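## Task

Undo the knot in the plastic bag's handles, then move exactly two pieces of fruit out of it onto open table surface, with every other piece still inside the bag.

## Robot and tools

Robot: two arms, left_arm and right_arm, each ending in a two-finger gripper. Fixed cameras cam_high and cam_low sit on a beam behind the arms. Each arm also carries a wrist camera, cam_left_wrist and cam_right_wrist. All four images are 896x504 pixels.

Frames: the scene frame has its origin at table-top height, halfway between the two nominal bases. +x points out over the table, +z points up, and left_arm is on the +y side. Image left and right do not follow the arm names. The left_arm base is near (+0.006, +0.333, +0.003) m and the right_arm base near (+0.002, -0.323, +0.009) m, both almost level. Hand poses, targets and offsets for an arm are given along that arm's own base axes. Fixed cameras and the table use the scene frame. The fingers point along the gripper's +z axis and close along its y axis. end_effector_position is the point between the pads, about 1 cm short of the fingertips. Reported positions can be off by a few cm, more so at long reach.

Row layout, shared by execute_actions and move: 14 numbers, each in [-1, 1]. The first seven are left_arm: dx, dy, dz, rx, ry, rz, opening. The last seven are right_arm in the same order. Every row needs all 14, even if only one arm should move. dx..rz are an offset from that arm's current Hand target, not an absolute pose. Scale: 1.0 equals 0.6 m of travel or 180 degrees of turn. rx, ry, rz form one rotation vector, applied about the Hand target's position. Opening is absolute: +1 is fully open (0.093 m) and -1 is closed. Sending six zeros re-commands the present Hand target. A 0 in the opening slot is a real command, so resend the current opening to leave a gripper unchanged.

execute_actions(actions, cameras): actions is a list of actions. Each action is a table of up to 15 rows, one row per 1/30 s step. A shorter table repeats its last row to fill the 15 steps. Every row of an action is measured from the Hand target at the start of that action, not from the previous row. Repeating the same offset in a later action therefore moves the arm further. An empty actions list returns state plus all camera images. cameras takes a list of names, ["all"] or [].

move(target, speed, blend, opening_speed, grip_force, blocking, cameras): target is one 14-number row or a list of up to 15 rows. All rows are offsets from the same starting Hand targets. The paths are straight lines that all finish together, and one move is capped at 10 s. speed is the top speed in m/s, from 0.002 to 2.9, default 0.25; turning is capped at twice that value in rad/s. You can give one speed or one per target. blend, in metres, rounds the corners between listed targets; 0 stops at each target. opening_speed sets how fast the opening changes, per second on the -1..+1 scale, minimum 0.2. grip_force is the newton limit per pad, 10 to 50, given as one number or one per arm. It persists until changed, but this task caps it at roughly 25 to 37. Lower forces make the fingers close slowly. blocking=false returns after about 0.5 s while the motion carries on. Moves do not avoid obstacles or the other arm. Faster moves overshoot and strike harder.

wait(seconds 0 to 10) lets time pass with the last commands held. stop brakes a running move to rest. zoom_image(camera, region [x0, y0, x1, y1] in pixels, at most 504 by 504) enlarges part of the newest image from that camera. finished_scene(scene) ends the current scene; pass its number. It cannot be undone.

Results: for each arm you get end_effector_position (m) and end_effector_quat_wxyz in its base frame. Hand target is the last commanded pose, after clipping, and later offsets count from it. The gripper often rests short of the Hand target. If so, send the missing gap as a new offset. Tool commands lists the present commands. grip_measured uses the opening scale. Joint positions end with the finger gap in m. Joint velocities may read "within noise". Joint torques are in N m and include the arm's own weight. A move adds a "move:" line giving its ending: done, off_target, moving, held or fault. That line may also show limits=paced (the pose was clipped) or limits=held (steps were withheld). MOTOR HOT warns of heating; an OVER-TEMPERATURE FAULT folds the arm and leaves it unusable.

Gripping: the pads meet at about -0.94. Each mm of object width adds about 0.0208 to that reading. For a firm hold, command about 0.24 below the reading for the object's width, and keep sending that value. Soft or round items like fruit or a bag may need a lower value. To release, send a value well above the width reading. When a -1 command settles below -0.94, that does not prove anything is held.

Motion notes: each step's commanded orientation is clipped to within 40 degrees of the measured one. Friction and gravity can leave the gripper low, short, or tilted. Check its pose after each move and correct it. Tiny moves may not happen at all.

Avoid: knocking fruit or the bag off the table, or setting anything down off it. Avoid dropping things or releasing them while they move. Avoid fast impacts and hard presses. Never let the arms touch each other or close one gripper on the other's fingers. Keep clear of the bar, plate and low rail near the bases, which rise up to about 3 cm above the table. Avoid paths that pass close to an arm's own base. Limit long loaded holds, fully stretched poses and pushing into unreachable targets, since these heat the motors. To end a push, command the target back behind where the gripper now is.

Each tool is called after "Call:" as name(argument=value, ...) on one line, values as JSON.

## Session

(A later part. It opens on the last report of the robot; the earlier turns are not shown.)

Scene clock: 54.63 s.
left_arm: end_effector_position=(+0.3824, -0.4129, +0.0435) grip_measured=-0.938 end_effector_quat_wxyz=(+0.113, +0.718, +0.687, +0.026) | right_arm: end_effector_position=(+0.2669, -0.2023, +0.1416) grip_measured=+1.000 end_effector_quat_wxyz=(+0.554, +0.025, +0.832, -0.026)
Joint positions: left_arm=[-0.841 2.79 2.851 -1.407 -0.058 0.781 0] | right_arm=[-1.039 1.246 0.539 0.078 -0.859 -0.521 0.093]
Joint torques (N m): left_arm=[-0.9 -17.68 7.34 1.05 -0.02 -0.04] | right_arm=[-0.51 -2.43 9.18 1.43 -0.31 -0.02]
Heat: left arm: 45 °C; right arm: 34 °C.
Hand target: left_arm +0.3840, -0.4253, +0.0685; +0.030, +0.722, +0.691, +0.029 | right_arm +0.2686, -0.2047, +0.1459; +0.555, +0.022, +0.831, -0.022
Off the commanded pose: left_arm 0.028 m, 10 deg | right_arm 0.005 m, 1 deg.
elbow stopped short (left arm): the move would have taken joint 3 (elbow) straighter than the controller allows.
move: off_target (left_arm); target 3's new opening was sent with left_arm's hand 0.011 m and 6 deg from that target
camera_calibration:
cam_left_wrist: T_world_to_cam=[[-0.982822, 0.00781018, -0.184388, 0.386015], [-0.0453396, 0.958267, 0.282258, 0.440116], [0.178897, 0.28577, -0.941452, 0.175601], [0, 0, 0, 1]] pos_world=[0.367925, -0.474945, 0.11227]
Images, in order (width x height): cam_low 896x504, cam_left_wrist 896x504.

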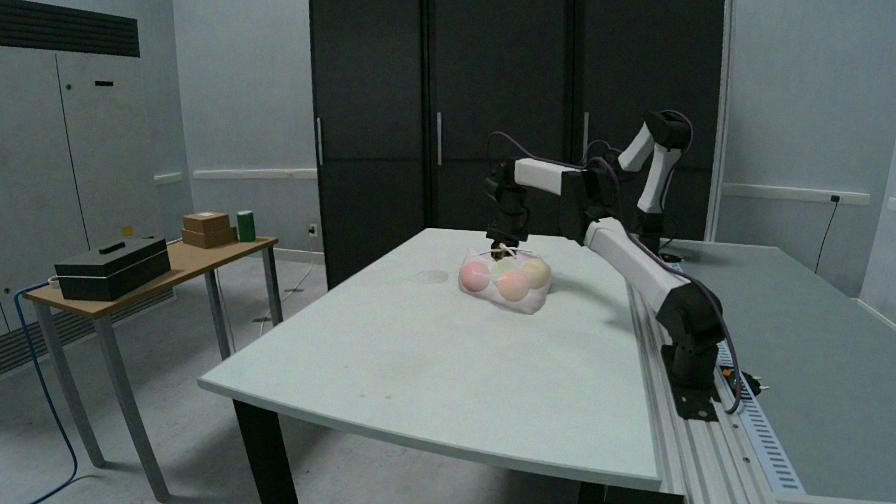

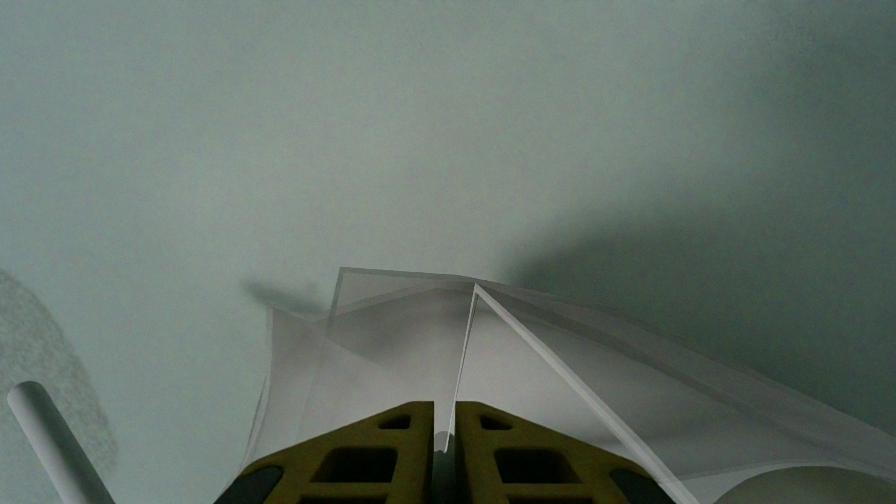

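Call:
move(target=[[0,-0.06,0.12,0,0,0,-1,0,0,0,0,0,0,1]], speed=0.06, cameras=["cam_low"])

Call:
zoom_image(camera="cam_low", region=[450, 200, 570, 320])

Call:
move(target=[[0,-0.06,0.12,0,0,0,-1,0,0,0,0,0,0,1]], speed=0.06, cameras=["cam_low","cam_high"])

Call:
zoom_image(camera="cam_low", region=[450, 200, 570, 320])

Scene clock: 57.97 s.
left_arm: end_effector_position=(+0.3847, -0.4514, +0.1102) grip_measured=-0.938 end_effector_quat_wxyz=(+0.221, +0.710, +0.668, +0.015) | right_arm: end_effector_position=(+0.2669, -0.2023, +0.1416) grip_measured=+1.000 end_effector_quat_wxyz=(+0.554, +0.025, +0.832, -0.026)
Joint positions: left_arm=[-0.882 2.687 2.851 -1.292 -0.059 0.762 0] | right_arm=[-1.039 1.246 0.539 0.078 -0.859 -0.521 0.093]
Joint torques (N m): left_arm=[-0.95 -17.72 7.57 1.49 -0.07 -0.12] | right_arm=[-0.46 -2.44 9.26 1.43 -0.32 -0.03]
Heat: left arm: 47 °C; right arm: 34 °C.
Hand target: left_arm +0.3839, -0.4614, +0.1407; +0.030, +0.722, +0.691, +0.029 | right_arm +0.2686, -0.2047, +0.1459; +0.555, +0.022, +0.831, -0.022
Off the commanded pose: left_arm 0.032 m, 22 deg | right_arm 0.005 m, 1 deg.
elbow stopped short (left arm): the move would have taken joint 3 (elbow) straighter than the controller allows.
move: off_target (left_arm)
Images, in order (width x height): cam_low 896x504.

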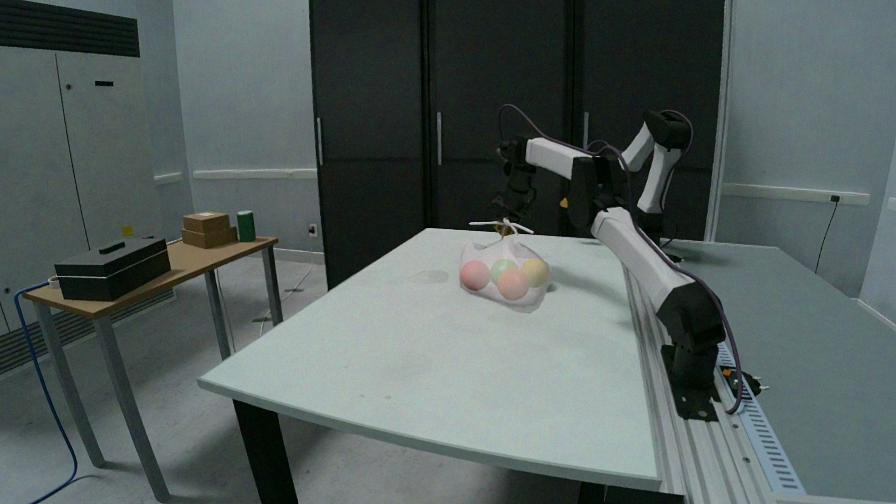

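Scaled by 4.200 from the camera's 896x504 image, which has a finer 1280x720 frame.

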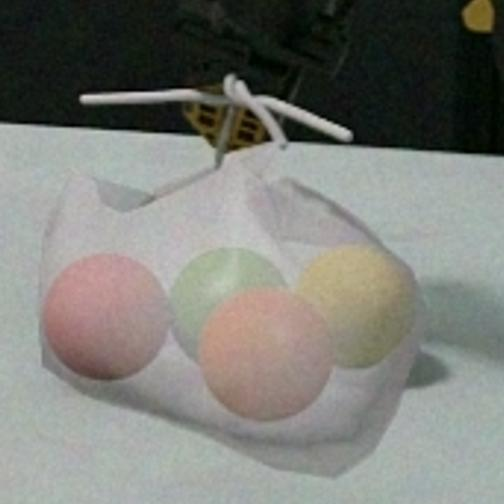

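Scene clock: 62.30 s.
left_arm: end_effector_position=(+0.3870, -0.4877, +0.1736) grip_measured=-0.938 end_effector_quat_wxyz=(+0.331, +0.690, +0.643, +0.004) | right_arm: end_effector_position=(+0.2669, -0.2023, +0.1416) grip_measured=+1.000 end_effector_quat_wxyz=(+0.554, +0.025, +0.832, -0.026)
Joint positions: left_arm=[-0.918 2.613 2.851 -1.137 -0.067 0.747 0] | right_arm=[-1.039 1.246 0.539 0.078 -0.859 -0.521 0.093]
Joint torques (N m): left_arm=[-1.03 -18.11 7.69 1.97 -0.06 -0.11] | right_arm=[-0.51 -2.36 9.22 1.42 -0.34 -0.02]
Heat: left arm: 50 °C; right arm: 34 °C.
Hand target: left_arm +0.3839, -0.4974, +0.2126; +0.030, +0.722, +0.691, +0.029 | right_arm +0.2686, -0.2047, +0.1459; +0.555, +0.022, +0.831, -0.022
Off the commanded pose: left_arm 0.040 m, 35 deg | right_arm 0.005 m, 1 deg.
elbow stopped short (left arm): the move would have taken joint 3 (elbow) straighter than the controller allows.
move: off_target (left_arm)
Images, in order (width x height): cam_high 896x504, cam_low 896x504.

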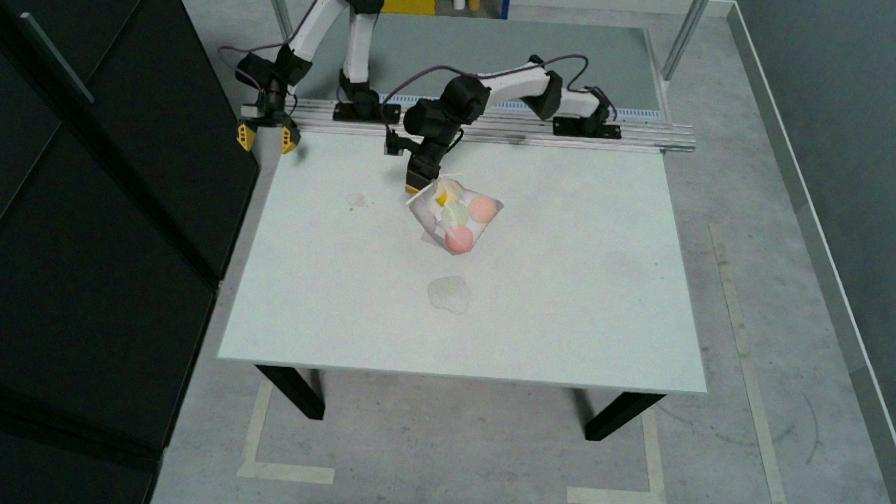

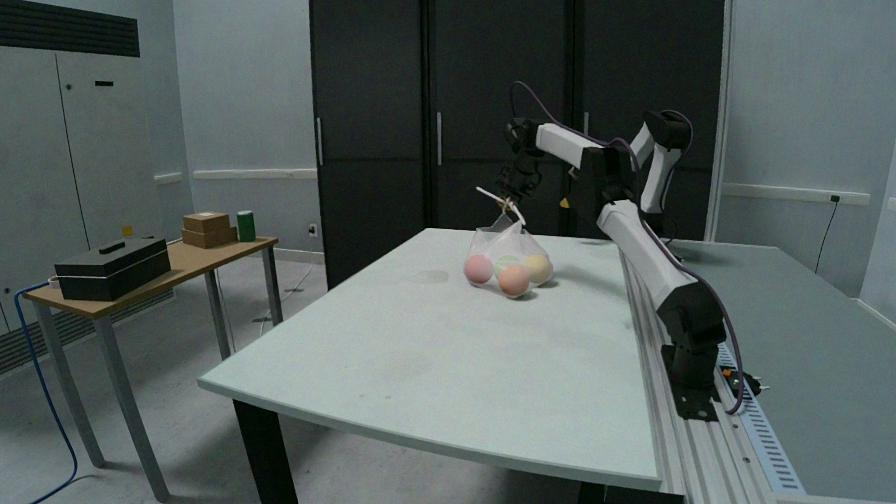

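Scaled by 4.200 from the camera's 896x504 image, which has a finer 1280x720 frame.

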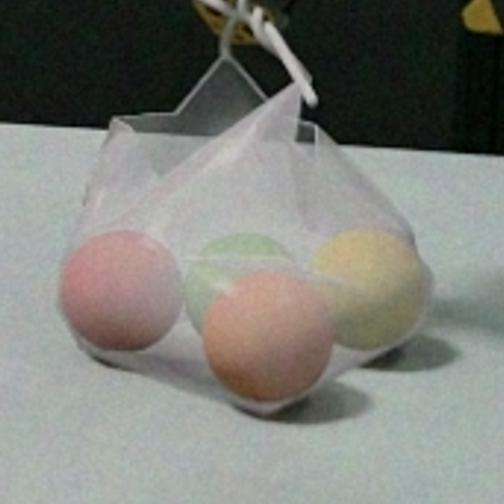

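Call:
move(target=[[-0.02,-0.07,0.07,0,0,0,-1,0,0,0,0,0,0,1]], speed=0.06, cameras=["cam_low","cam_high"])

Call:
zoom_image(camera="cam_low", region=[450, 170, 580, 310])

Scene clock: 69.10 s.
left_arm: end_effector_position=(+0.3778, -0.5323, +0.2111) grip_measured=-0.938 end_effector_quat_wxyz=(+0.419, +0.669, +0.614, -0.018) | right_arm: end_effector_position=(+0.2669, -0.2023, +0.1416) grip_measured=+1.000 end_effector_quat_wxyz=(+0.554, +0.025, +0.832, -0.026)
Joint positions: left_arm=[-0.974 2.601 2.851 -0.958 -0.078 0.718 0] | right_arm=[-1.039 1.246 0.539 0.078 -0.859 -0.521 0.093]
Joint torques (N m): left_arm=[-1.06 -18.39 7.83 2.2 -0.05 -0.12] | right_arm=[-0.46 -2.3 9.09 1.44 -0.32 -0.02]
Heat: left arm: 52 °C; right arm: 35 °C.
Hand target: left_arm +0.3718, -0.5394, +0.2545; +0.086, +0.721, +0.687, +0.023 | right_arm +0.2686, -0.2047, +0.1459; +0.555, +0.022, +0.831, -0.022
Off the commanded pose: left_arm 0.044 m, 47 deg; orientation clipped | right_arm 0.005 m, 1 deg.
elbow stopped short (left arm): the move would have taken joint 3 (elbow) straighter than the controller allows.
move: off_target (left_arm); limits=paced
Images, in order (width x height): cam_high 896x504, cam_low 896x504.

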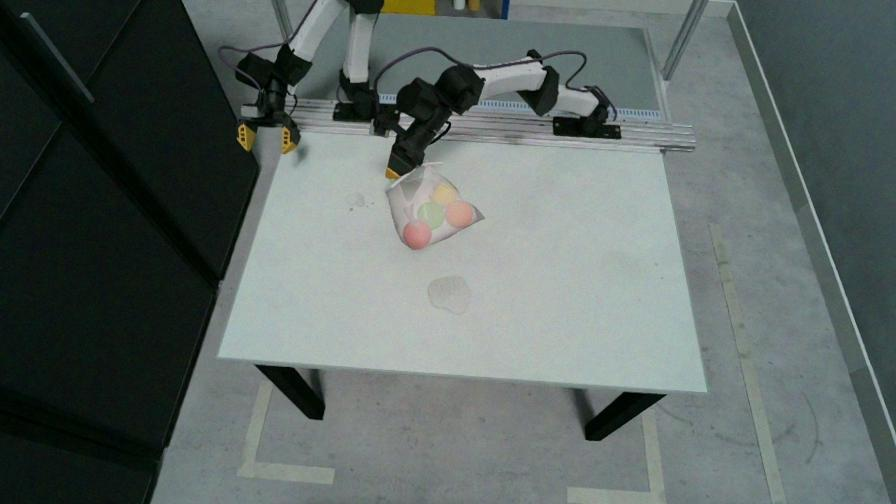

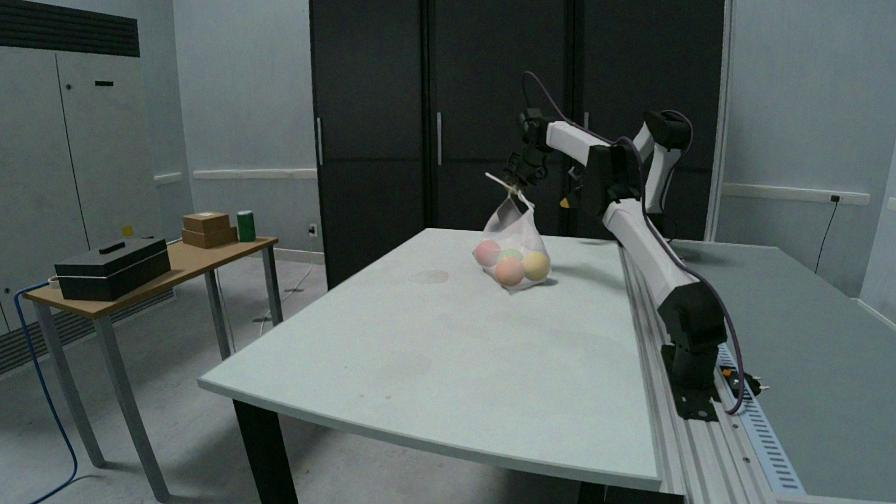

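Scaled by 3.600 from the camera's 896x504 image, which has a finer 1280x720 frame.

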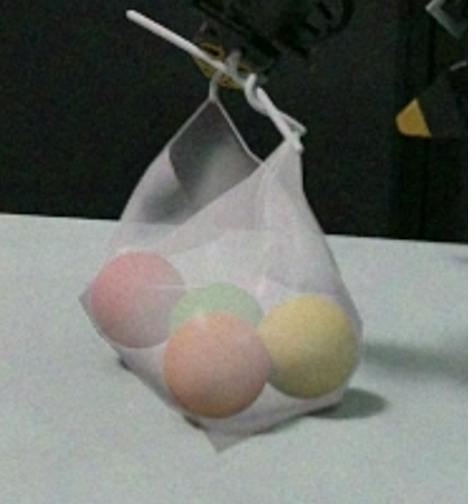

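Call:
move(target=[[-0.05,0.02,0.12,0,0,0,-1,0,0,0,0,0,0,1]], speed=0.08, cameras=["cam_low","cam_high","cam_right_wrist"])

Call:
zoom_image(camera="cam_low", region=[450, 130, 580, 310])

Scene clock: 75.07 s.
left_arm: end_effector_position=(+0.3521, -0.5294, +0.2877) grip_measured=-0.938 end_effector_quat_wxyz=(+0.473, +0.651, +0.593, -0.034) | right_arm: end_effector_position=(+0.2669, -0.2023, +0.1416) grip_measured=+1.000 end_effector_quat_wxyz=(+0.554, +0.025, +0.832, -0.026)
Joint positions: left_arm=[-1.006 2.478 2.851 -0.959 -0.085 0.704 0] | right_arm=[-1.039 1.246 0.539 0.078 -0.859 -0.521 0.093]
Joint torques (N m): left_arm=[-0.96 -17.54 7.61 2.12 -0.1 -0.11] | right_arm=[-0.5 -2.4 9.16 1.44 -0.33 -0.05]
Heat: left arm: 54 °C; right arm: 35 °C.
Hand target: left_arm +0.3418, -0.5275, +0.3266; +0.147, +0.719, +0.680, +0.014 | right_arm +0.2686, -0.2047, +0.1459; +0.555, +0.022, +0.831, -0.022
Off the commanded pose: left_arm 0.040 m, 47 deg; orientation clipped | right_arm 0.005 m, 1 deg.
elbow stopped short (left arm): the move would have taken joint 3 (elbow) straighter than the controller allows.
move: off_target (left_arm); limits=paced
camera_calibration:
cam_right_wrist: T_world_to_cam=[[-0.0902965, -0.995005, 0.0425681, -0.187577], [-0.745915, 0.0392467, -0.664884, 0.340712], [0.659892, -0.0917889, -0.745732, 0.0004399], [0, 0, 0, 1]] pos_world=[0.236914, -0.199972, 0.234847]
Images, in order (width x height): cam_high 896x504, cam_low 896x504, cam_right_wrist 896x504.

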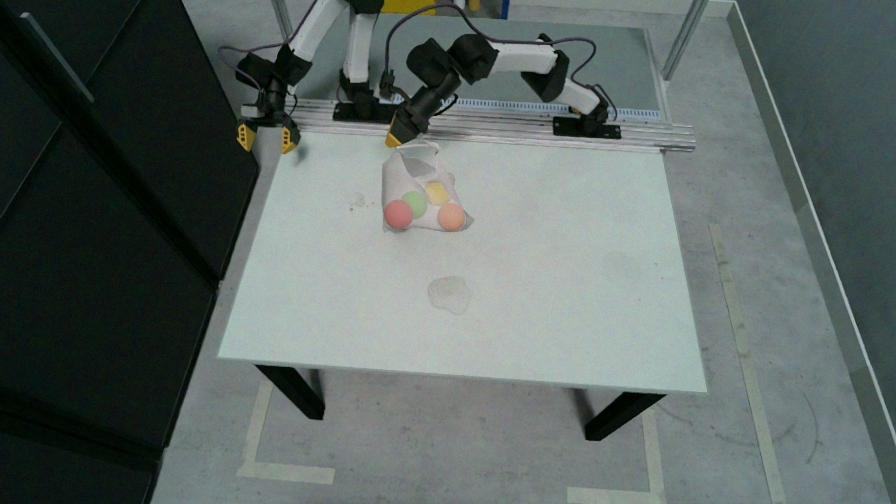

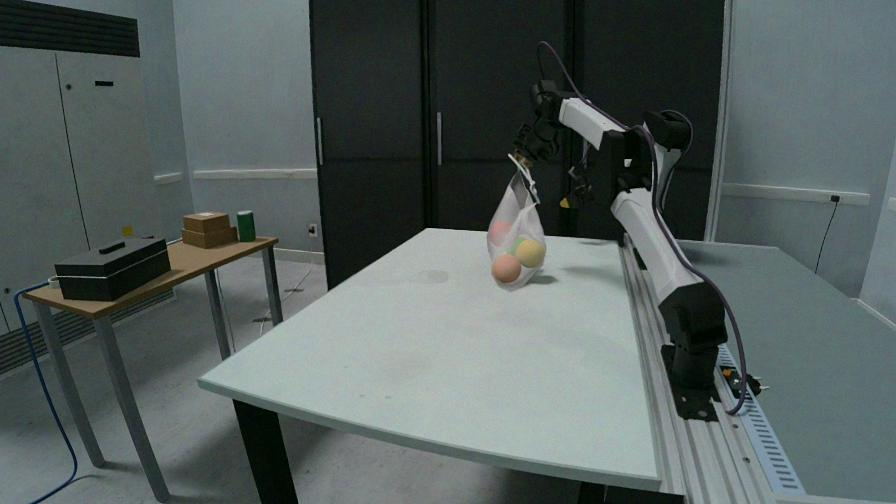

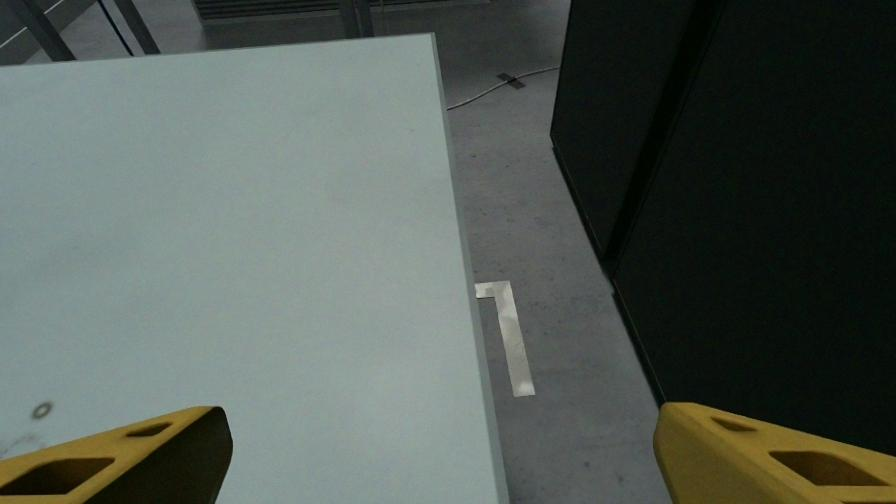

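Scaled by 2.800 from the camera's 896x504 image, which has a finer 1280x720 frame.

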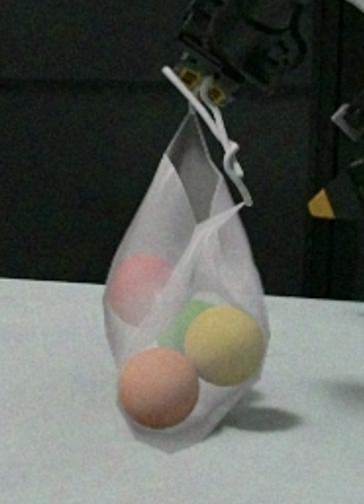

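Call:
move(target=[[-0.03,0.06,0.1,0,0,0,-1,0,0,0,0,0,0,1]], speed=0.06, cameras=["cam_low"])

Call:
zoom_image(camera="cam_low", region=[450, 100, 580, 310])

Scene clock: 82.17 s.
left_arm: end_effector_position=(+0.3322, -0.4980, +0.3480) grip_measured=-0.938 end_effector_quat_wxyz=(+0.493, +0.642, +0.586, -0.038) | right_arm: end_effector_position=(+0.2669, -0.2023, +0.1415) grip_measured=+1.000 end_effector_quat_wxyz=(+0.554, +0.026, +0.832, -0.026)
Joint positions: left_arm=[-1.006 2.349 2.851 -1.042 -0.085 0.703 0] | right_arm=[-1.039 1.246 0.539 0.077 -0.859 -0.521 0.093]
Joint torques (N m): left_arm=[-0.47 -16.34 7.17 2.23 -0.09 -0.05] | right_arm=[-0.46 -2.28 9.18 1.41 -0.3 -0.03]
Heat: left arm: 56 °C; right arm: 35 °C.
Hand target: left_arm +0.3238, -0.4915, +0.3865; +0.169, +0.717, +0.677, +0.011 | right_arm +0.2686, -0.2047, +0.1459; +0.555, +0.022, +0.831, -0.022
Off the commanded pose: left_arm 0.040 m, 43 deg; orientation clipped | right_arm 0.005 m, 1 deg.
elbow stopped short (left arm): the move would have taken joint 3 (elbow) straighter than the controller allows.
move: off_target (left_arm); limits=paced
Images, in order (width x height): cam_low 896x504.

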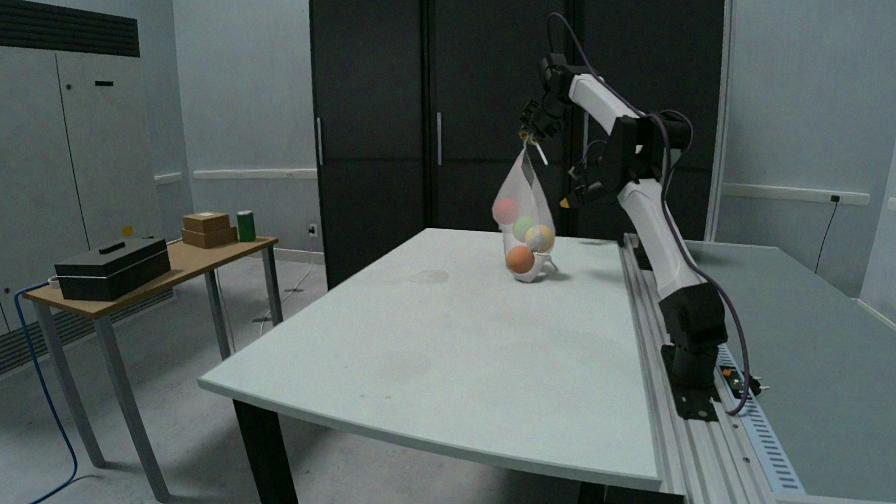

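Scaled by 2.400 from the camera's 896x504 image, which has a finer 1280x720 frame.

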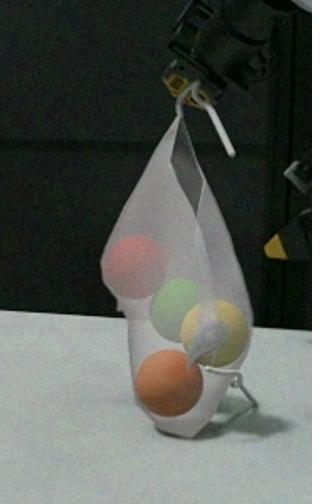

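Call:
move(target=[[0.05,-0.06,-0.25,0,0,0,-1,0,0,0,0,0,0,1],[0.08,-0.15,-0.48,0,0,0,-1,0,0,0,0,0,0,1]], speed=0.12, blend=[0.03,0], cameras=["cam_low","cam_high","cam_left_wrist"])

Call:
zoom_image(camera="cam_low", region=[450, 170, 580, 310])

Scene clock: 88.27 s.
left_arm: end_effector_position=(+0.3768, -0.5724, +0.1040) grip_measured=-0.938 end_effector_quat_wxyz=(+0.392, +0.676, +0.624, -0.026) | right_arm: end_effector_position=(+0.2669, -0.2023, +0.1415) grip_measured=+1.000 end_effector_quat_wxyz=(+0.554, +0.026, +0.832, -0.026)
Joint positions: left_arm=[-1.009 2.805 2.851 -0.814 -0.085 0.678 0] | right_arm=[-1.039 1.246 0.539 0.077 -0.859 -0.521 0.093]
Joint torques (N m): left_arm=[-0.87 -14.06 8.35 1.97 -0.01 -0.13] | right_arm=[-0.4 -2.37 9.21 1.42 -0.32 -0.05]
Heat: left arm: 55 °C; right arm: 36 °C.
Hand target: left_arm +0.3719, -0.5815, +0.0986; +0.169, +0.717, +0.677, +0.011 | right_arm +0.2686, -0.2047, +0.1459; +0.555, +0.022, +0.831, -0.022
Off the commanded pose: left_arm 0.012 m, 27 deg | right_arm 0.005 m, 1 deg.
elbow stopped short (left arm): the move would have taken joint 3 (elbow) straighter than the controller allows.
move: off_target (left_arm)
camera_calibration:
cam_left_wrist: T_world_to_cam=[[-0.873499, -0.100057, -0.476432, 0.320345], [0.00109189, 0.978246, -0.207447, 0.620482], [0.486824, -0.181725, -0.854388, -0.113636], [0, 0, 0, 1]] pos_world=[0.334464, -0.595582, 0.184251]
Images, in order (width x height): cam_high 896x504, cam_low 896x504, cam_left_wrist 896x504.

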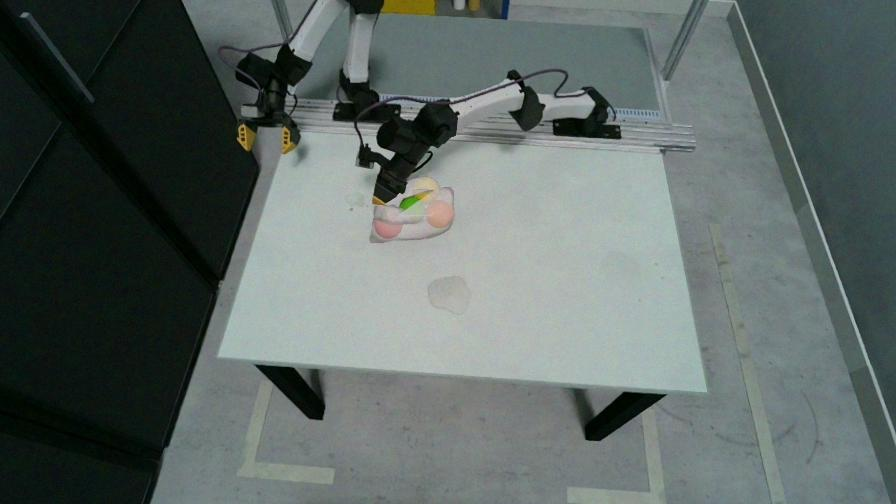

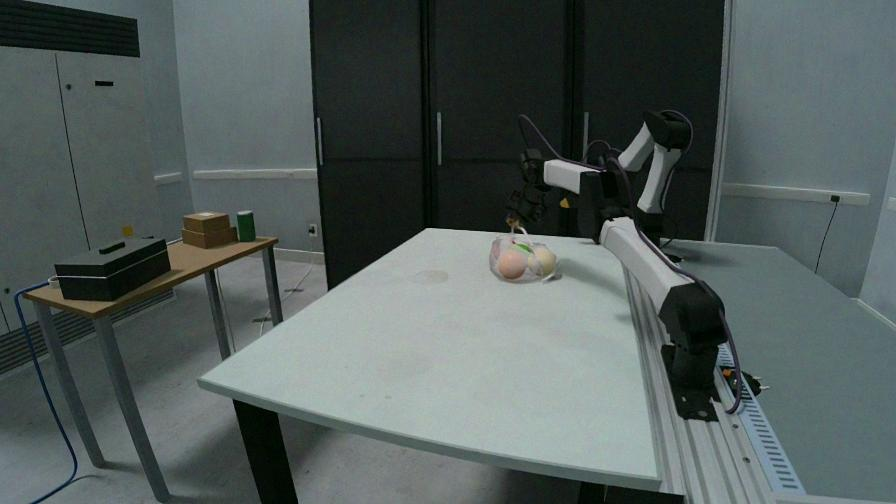

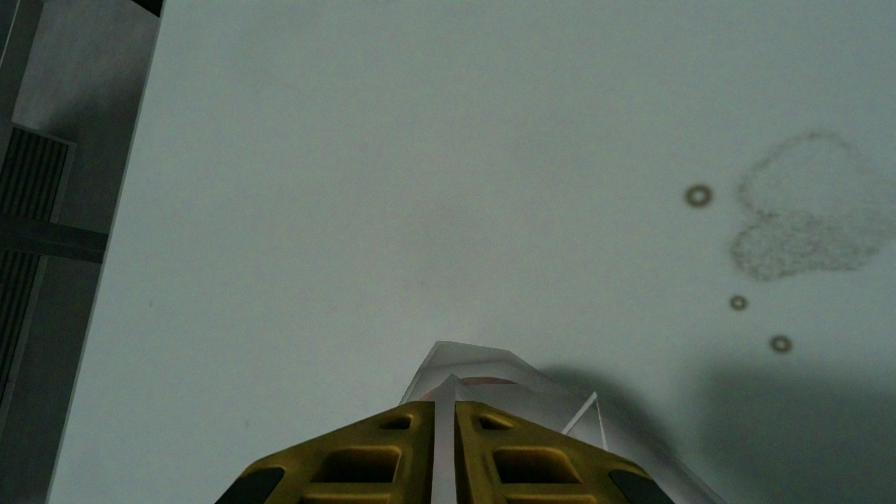

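Scaled by 3.600 from the camera's 896x504 image, which has a finer 1280x720 frame.

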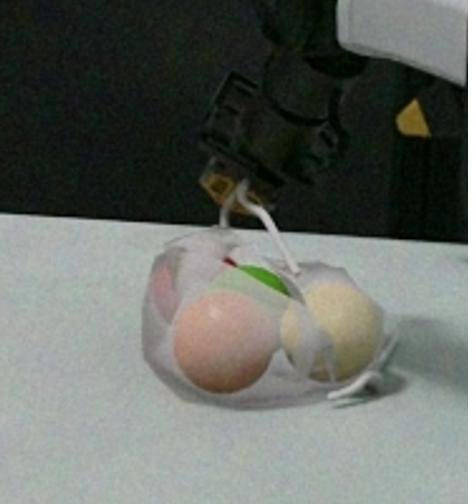

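Call:
move(target=[[0,-0.06,-0.09,0,0,0,-1,0,0,0,0,0,0,1],[0,-0.06,-0.09,0,0,0,-0.5,0,0,0,0,0,0,1],[0,-0.06,0.2,0,0,0,-0.5,0,0,0,0,0,0,1],[-0.03,0.08,0.24,0,0,0.5,0.6,0,0,0,0,0,0,1]], speed=[0.08,0.1,0.15,0.25], cameras=["cam_low","cam_high","cam_left_wrist"])

Scene clock: 99.93 s.
left_arm: end_effector_position=(+0.3574, -0.5413, +0.2125) grip_measured=-0.502 end_effector_quat_wxyz=(+0.424, +0.142, +0.879, -0.164) | right_arm: end_effector_position=(+0.2669, -0.2023, +0.1415) grip_measured=+1.000 end_effector_quat_wxyz=(+0.554, +0.026, +0.832, -0.026)
Joint positions: left_arm=[-1.101 2.62 2.851 -0.942 -0.454 -0.57 0.021] | right_arm=[-1.039 1.246 0.539 0.077 -0.859 -0.521 0.093]
Joint torques (N m): left_arm=[0.51 -18 7.91 1.67 -0.01 -0.12] | right_arm=[-0.44 -2.35 9.17 1.44 -0.34 -0.03]
Heat: left arm: 60 °C; right arm: 36 °C.
Hand target: left_arm +0.3545, -0.5361, +0.2419; +0.193, +0.070, +0.976, +0.065 (not the last commanded pose) | right_arm +0.2686, -0.2047, +0.1459; +0.555, +0.022, +0.831, -0.022
Tool commands: left_gripper/opening=-0.5 right_gripper/opening=+1.0
Off the commanded pose: left_arm 0.031 m, 53 deg; orientation clipped | right_arm 0.005 m, 1 deg.
elbow stopped short (left arm): the move would have taken joint 3 (elbow) straighter than the controller allows.
move: off_target (left_arm; path cut at 10 s); path passed 3 of 4 targets; target 4's new opening was not sent; target 2's new opening was sent with left_arm's hand 0.015 m and 33 deg from that target; limits=paced
camera_calibration:
cam_left_wrist: T_world_to_cam=[[-0.380522, -0.904132, 0.194289, -0.395791], [-0.83916, 0.249303, -0.483382, 0.576995], [0.388604, -0.346977, -0.853577, -0.0603133], [0, 0, 0, 1]] pos_world=[0.357022, -0.522622, 0.304325]
Images, in order (width x height): cam_high 896x504, cam_low 896x504, cam_left_wrist 896x504.

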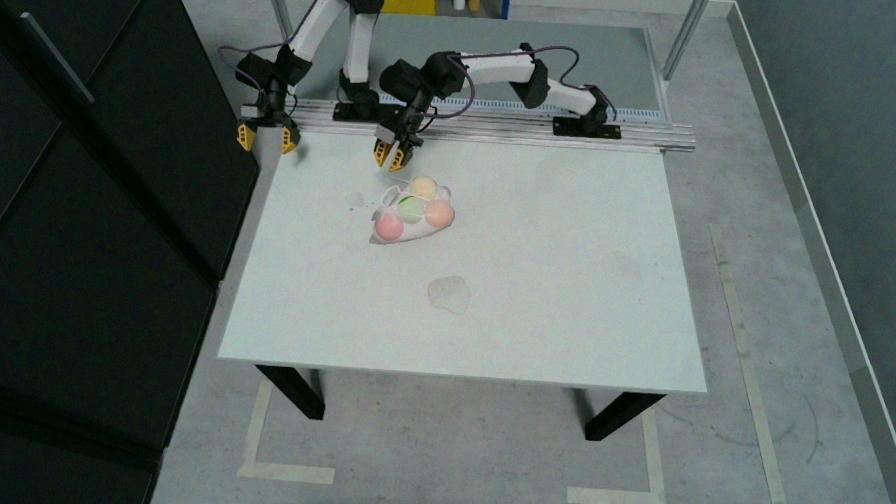

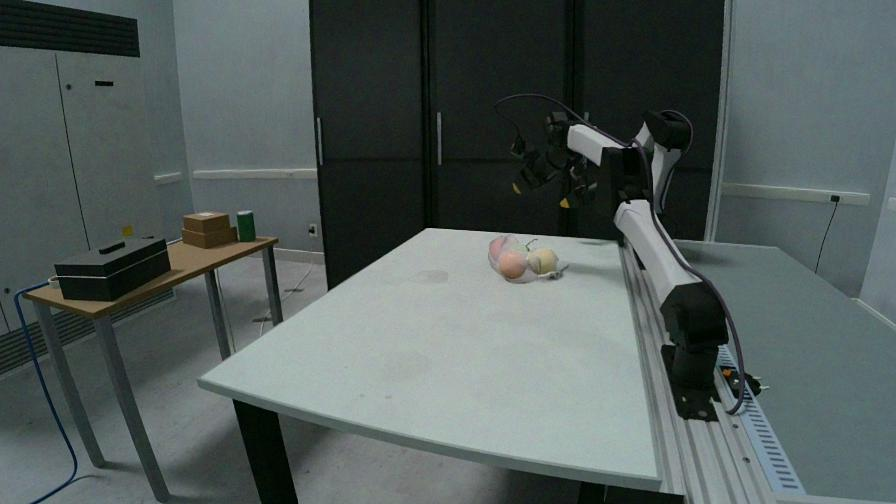

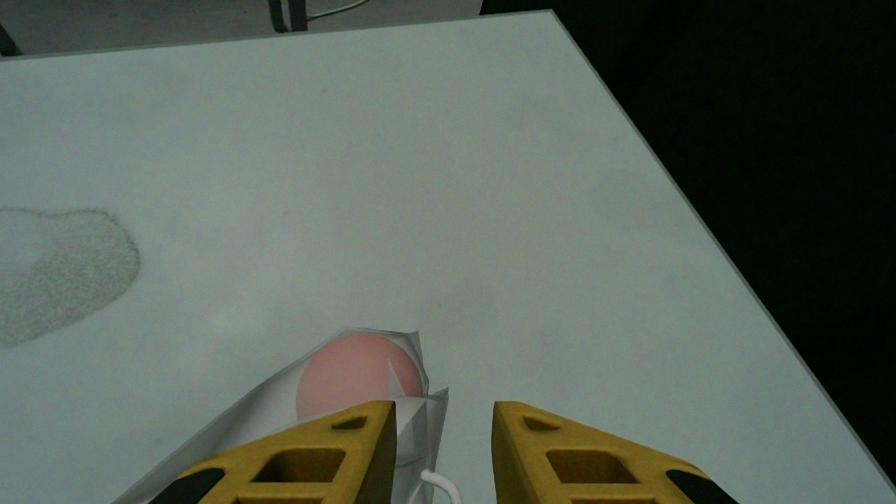

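Call:
move(target=[[-0.05,0.85,0.0,0,0,0,0,0,0,0,0,0,0,1]], speed=0.35)

Call:
move(target=[[0,0,0,0,0,0,0,0.1,0.5,0.15,0,0.38,0,0.8],[0,0,0,0,0,0,0,0.1,0.63,0.15,0,0.38,0,0.8]], speed=0.3, blend=[0.03,0], cameras=["cam_low","cam_right_wrist"])

Scene clock: 103.00 s.
left_arm: end_effector_position=(+0.3331, -0.0251, +0.2425) grip_measured=-0.002 end_effector_quat_wxyz=(+0.201, +0.063, +0.975, +0.071) | right_arm: end_effector_position=(+0.2669, -0.2023, +0.1415) grip_measured=+1.000 end_effector_quat_wxyz=(+0.554, +0.026, +0.832, -0.026)
Joint positions: left_arm=[-0.164 1.511 1.623 -1.29 -0.178 0 0.045] | right_arm=[-1.039 1.246 0.539 0.077 -0.859 -0.521 0.093]
Joint torques (N m): left_arm=[0.31 -7.47 5.35 1.03 0.07 0.11] | right_arm=[-0.49 -2.41 9.21 1.43 -0.32 -0.04]
Heat: left arm: 59 °C; right arm: 36 °C.
Hand target: left_arm +0.3246, -0.0261, +0.2419; +0.193, +0.071, +0.976, +0.065 | right_arm +0.2686, -0.2047, +0.1459; +0.555, +0.022, +0.831, -0.022
Off the commanded pose: left_arm 0.009 m, 1 deg | right_arm 0.005 m, 1 deg.
move: done

Scene clock: 106.13 s.
left_arm: end_effector_position=(+0.3330, -0.0251, +0.2425) grip_measured=-0.002 end_effector_quat_wxyz=(+0.201, +0.063, +0.975, +0.071) | right_arm: end_effector_position=(+0.3278, +0.1700, +0.2352) grip_measured=+0.801 end_effector_quat_wxyz=(+0.106, -0.001, +0.994, +0.021)
Joint positions: left_arm=[-0.164 1.511 1.623 -1.29 -0.178 0 0.045] | right_arm=[0.508 1.838 2.023 -1.549 0.065 0.499 0.084]
Joint torques (N m): left_arm=[0.34 -7.45 5.34 1.02 0.06 0.12] | right_arm=[-0.17 -5.86 8.2 0.58 0.02 0.1]
Heat: left arm: 58 °C; right arm: 36 °C.
Hand target: left_arm +0.3246, -0.0261, +0.2419; +0.193, +0.070, +0.977, +0.065 | right_arm +0.3286, +0.1733, +0.2360; -0.008, +0.006, +0.999, -0.031
Off the commanded pose: left_arm 0.008 m, 1 deg | right_arm 0.003 m, 14 deg.
joint sent to its limit (right arm) — joint 4 (wrist pitch), lower limit. The joint targets are off in orientation, not in position.
move: off_target (right_arm)
camera_calibration:
cam_right_wrist: T_world_to_cam=[[0.0190162, -0.999772, -0.00970812, 0.161703], [-0.972134, -0.0207579, 0.233505, 0.306841], [-0.233653, 0.00499722, -0.972307, 0.393935], [0, 0, 0, 1]] pos_world=[0.387259, 0.166067, 0.312947]
Images, in order (width x height): cam_low 896x504, cam_right_wrist 896x504.

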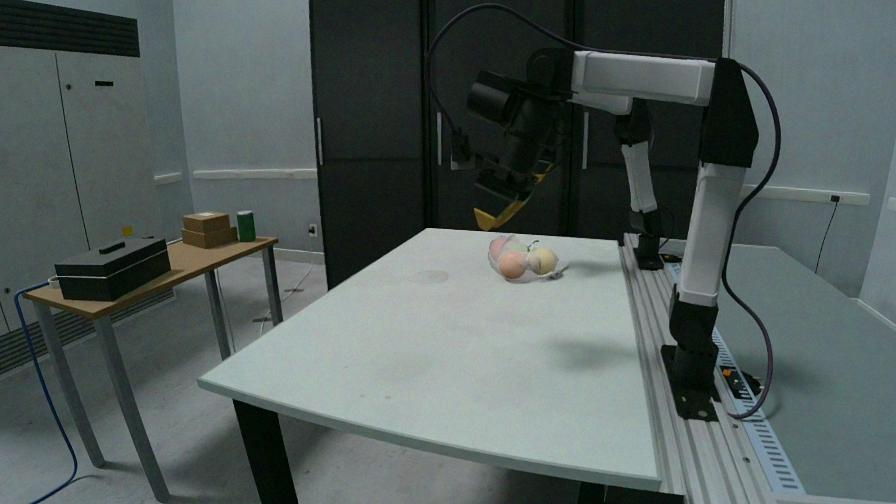

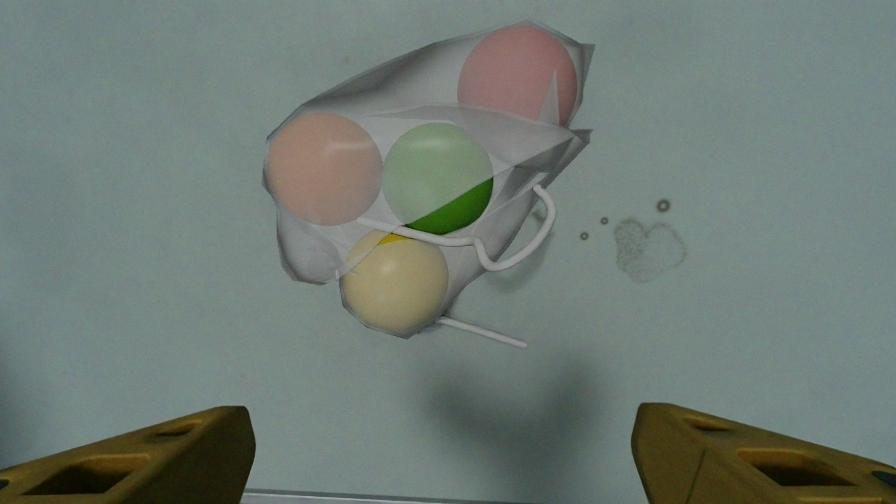

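Call:
move(target=[[0,0,0,0,0,0,0,0.027,-0.126,-0.23,0,0,0,-0.1]], cameras=["cam_right_wrist"])

Scene clock: 110.00 s.
left_arm: end_effector_position=(+0.3330, -0.0251, +0.2425) grip_measured=-0.002 end_effector_quat_wxyz=(+0.201, +0.063, +0.975, +0.071) | right_arm: end_effector_position=(+0.3417, +0.0950, +0.1026) grip_measured=-0.099 end_effector_quat_wxyz=(-0.010, +0.011, +0.999, -0.032)
Joint positions: left_arm=[-0.164 1.511 1.623 -1.29 -0.178 0 0.045] | right_arm=[0.297 1.928 1.624 -1.306 0.055 0.321 0.04]
Joint torques (N m): left_arm=[0.28 -7.41 5.42 1.02 0.06 0.11] | right_arm=[0.1 -7.16 5.85 0.45 0.12 0.01]
Heat: left arm: 56 °C; right arm: 36 °C.
Hand target: left_arm +0.3246, -0.0261, +0.2419; +0.193, +0.070, +0.977, +0.065 | right_arm +0.3449, +0.0977, +0.0980; -0.008, +0.006, +0.999, -0.031
Off the commanded pose: left_arm 0.009 m, 1 deg | right_arm 0.006 m, 1 deg.
move: done
camera_calibration:
cam_right_wrist: T_world_to_cam=[[-0.00335586, -0.995651, 0.0931007, 0.0818449], [-0.891521, 0.0451509, 0.450724, 0.293667], [-0.452968, -0.0814886, -0.887795, 0.343149], [0, 0, 0, 1]] pos_world=[0.41752, 0.0961924, 0.164663]
Images, in order (width x height): cam_right_wrist 896x504.

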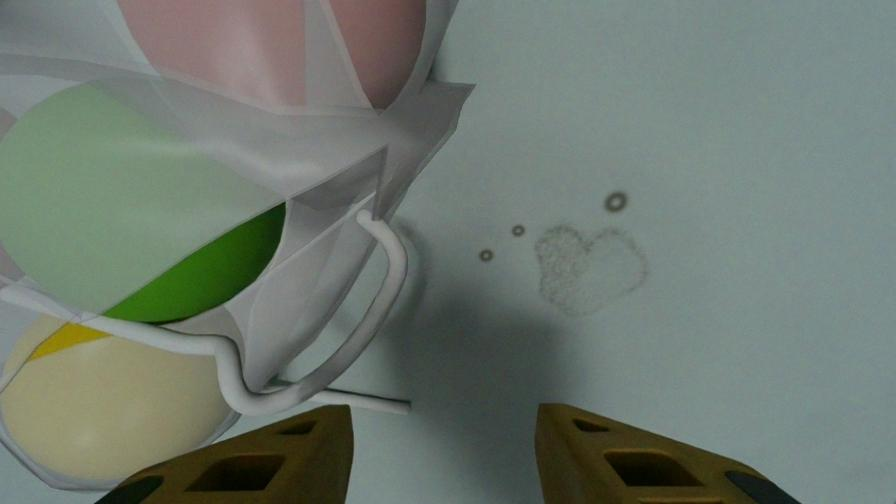

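Call:
move(target=[[0,0,0,0,0,0,0,0.008,0.014,-0.06,0,0,0,-0.2],[0,0,0,0,0,0,0,0.008,0.014,-0.123,0,0,0,-0.2],[0,0,0,0,0,0,0,0.008,0.014,-0.123,0,0,0,-1],[0,0,0,0,0,0,0,0.03,0,0.07,0,0,0,-1]], speed=0.1, cameras=["cam_right_wrist","cam_low"])

Call:
zoom_image(camera="cam_low", region=[450, 170, 600, 310])

Scene clock: 115.63 s.
left_arm: end_effector_position=(+0.3330, -0.0251, +0.2425) grip_measured=-0.002 end_effector_quat_wxyz=(+0.201, +0.063, +0.975, +0.071) | right_arm: end_effector_position=(+0.3616, +0.0971, +0.1365) grip_measured=-0.943 end_effector_quat_wxyz=(-0.008, +0.009, +0.999, -0.031)
Joint positions: left_arm=[-0.164 1.511 1.623 -1.29 -0.178 0 0.045] | right_arm=[0.287 2.008 1.87 -1.467 0.055 0.307 0]
Joint torques (N m): left_arm=[0.31 -7.49 5.34 1.03 0.06 0.11] | right_arm=[-0.16 -8.1 8.13 0.12 0.12 -0.04]
Heat: left arm: 53 °C; right arm: 35 °C.
Hand target: left_arm +0.3246, -0.0261, +0.2419; +0.193, +0.070, +0.977, +0.065 | right_arm +0.3628, +0.0978, +0.1400; -0.008, +0.005, +0.999, -0.031
Off the commanded pose: left_arm 0.009 m, 1 deg | right_arm 0.004 m, 0 deg.
move: done
camera_calibration:
cam_right_wrist: T_world_to_cam=[[0.000428775, -0.995834, 0.0911891, 0.0796635], [-0.893577, 0.0405542, 0.447075, 0.297788], [-0.44891, -0.0816762, -0.889836, 0.381268], [0, 0, 0, 1]] pos_world=[0.437217, 0.0983955, 0.198868]
Images, in order (width x height): cam_low 896x504, cam_right_wrist 896x504.

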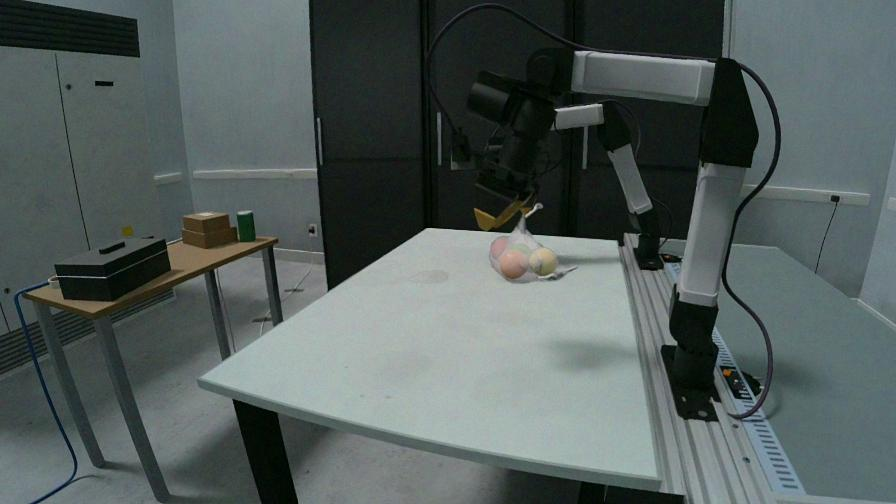

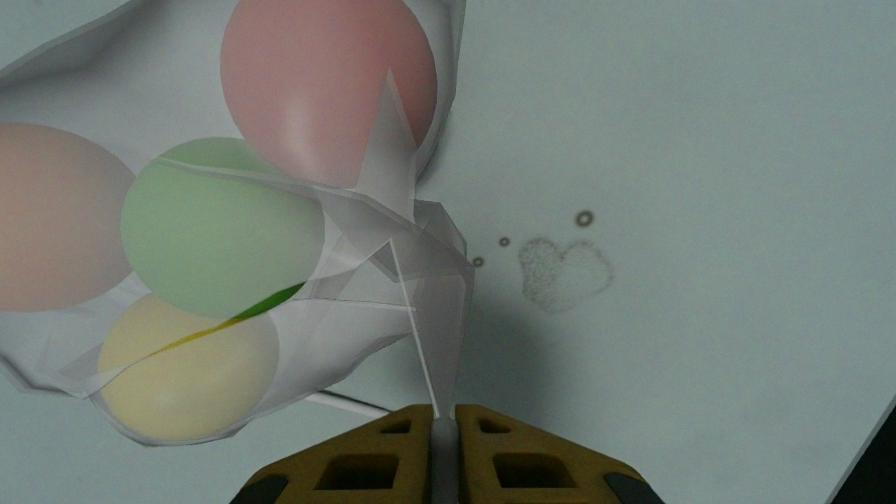

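Scaled by 3.360 from the camera's 896x504 image, which has a finer 1280x720 frame.

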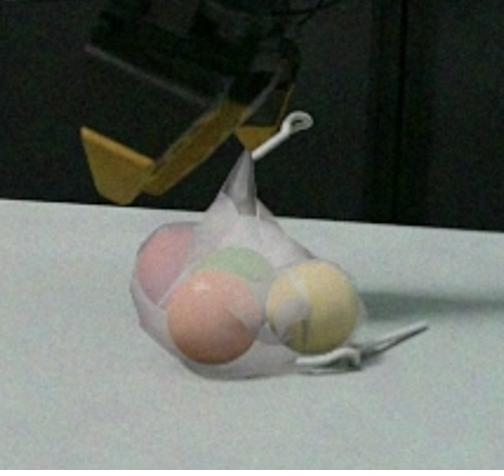

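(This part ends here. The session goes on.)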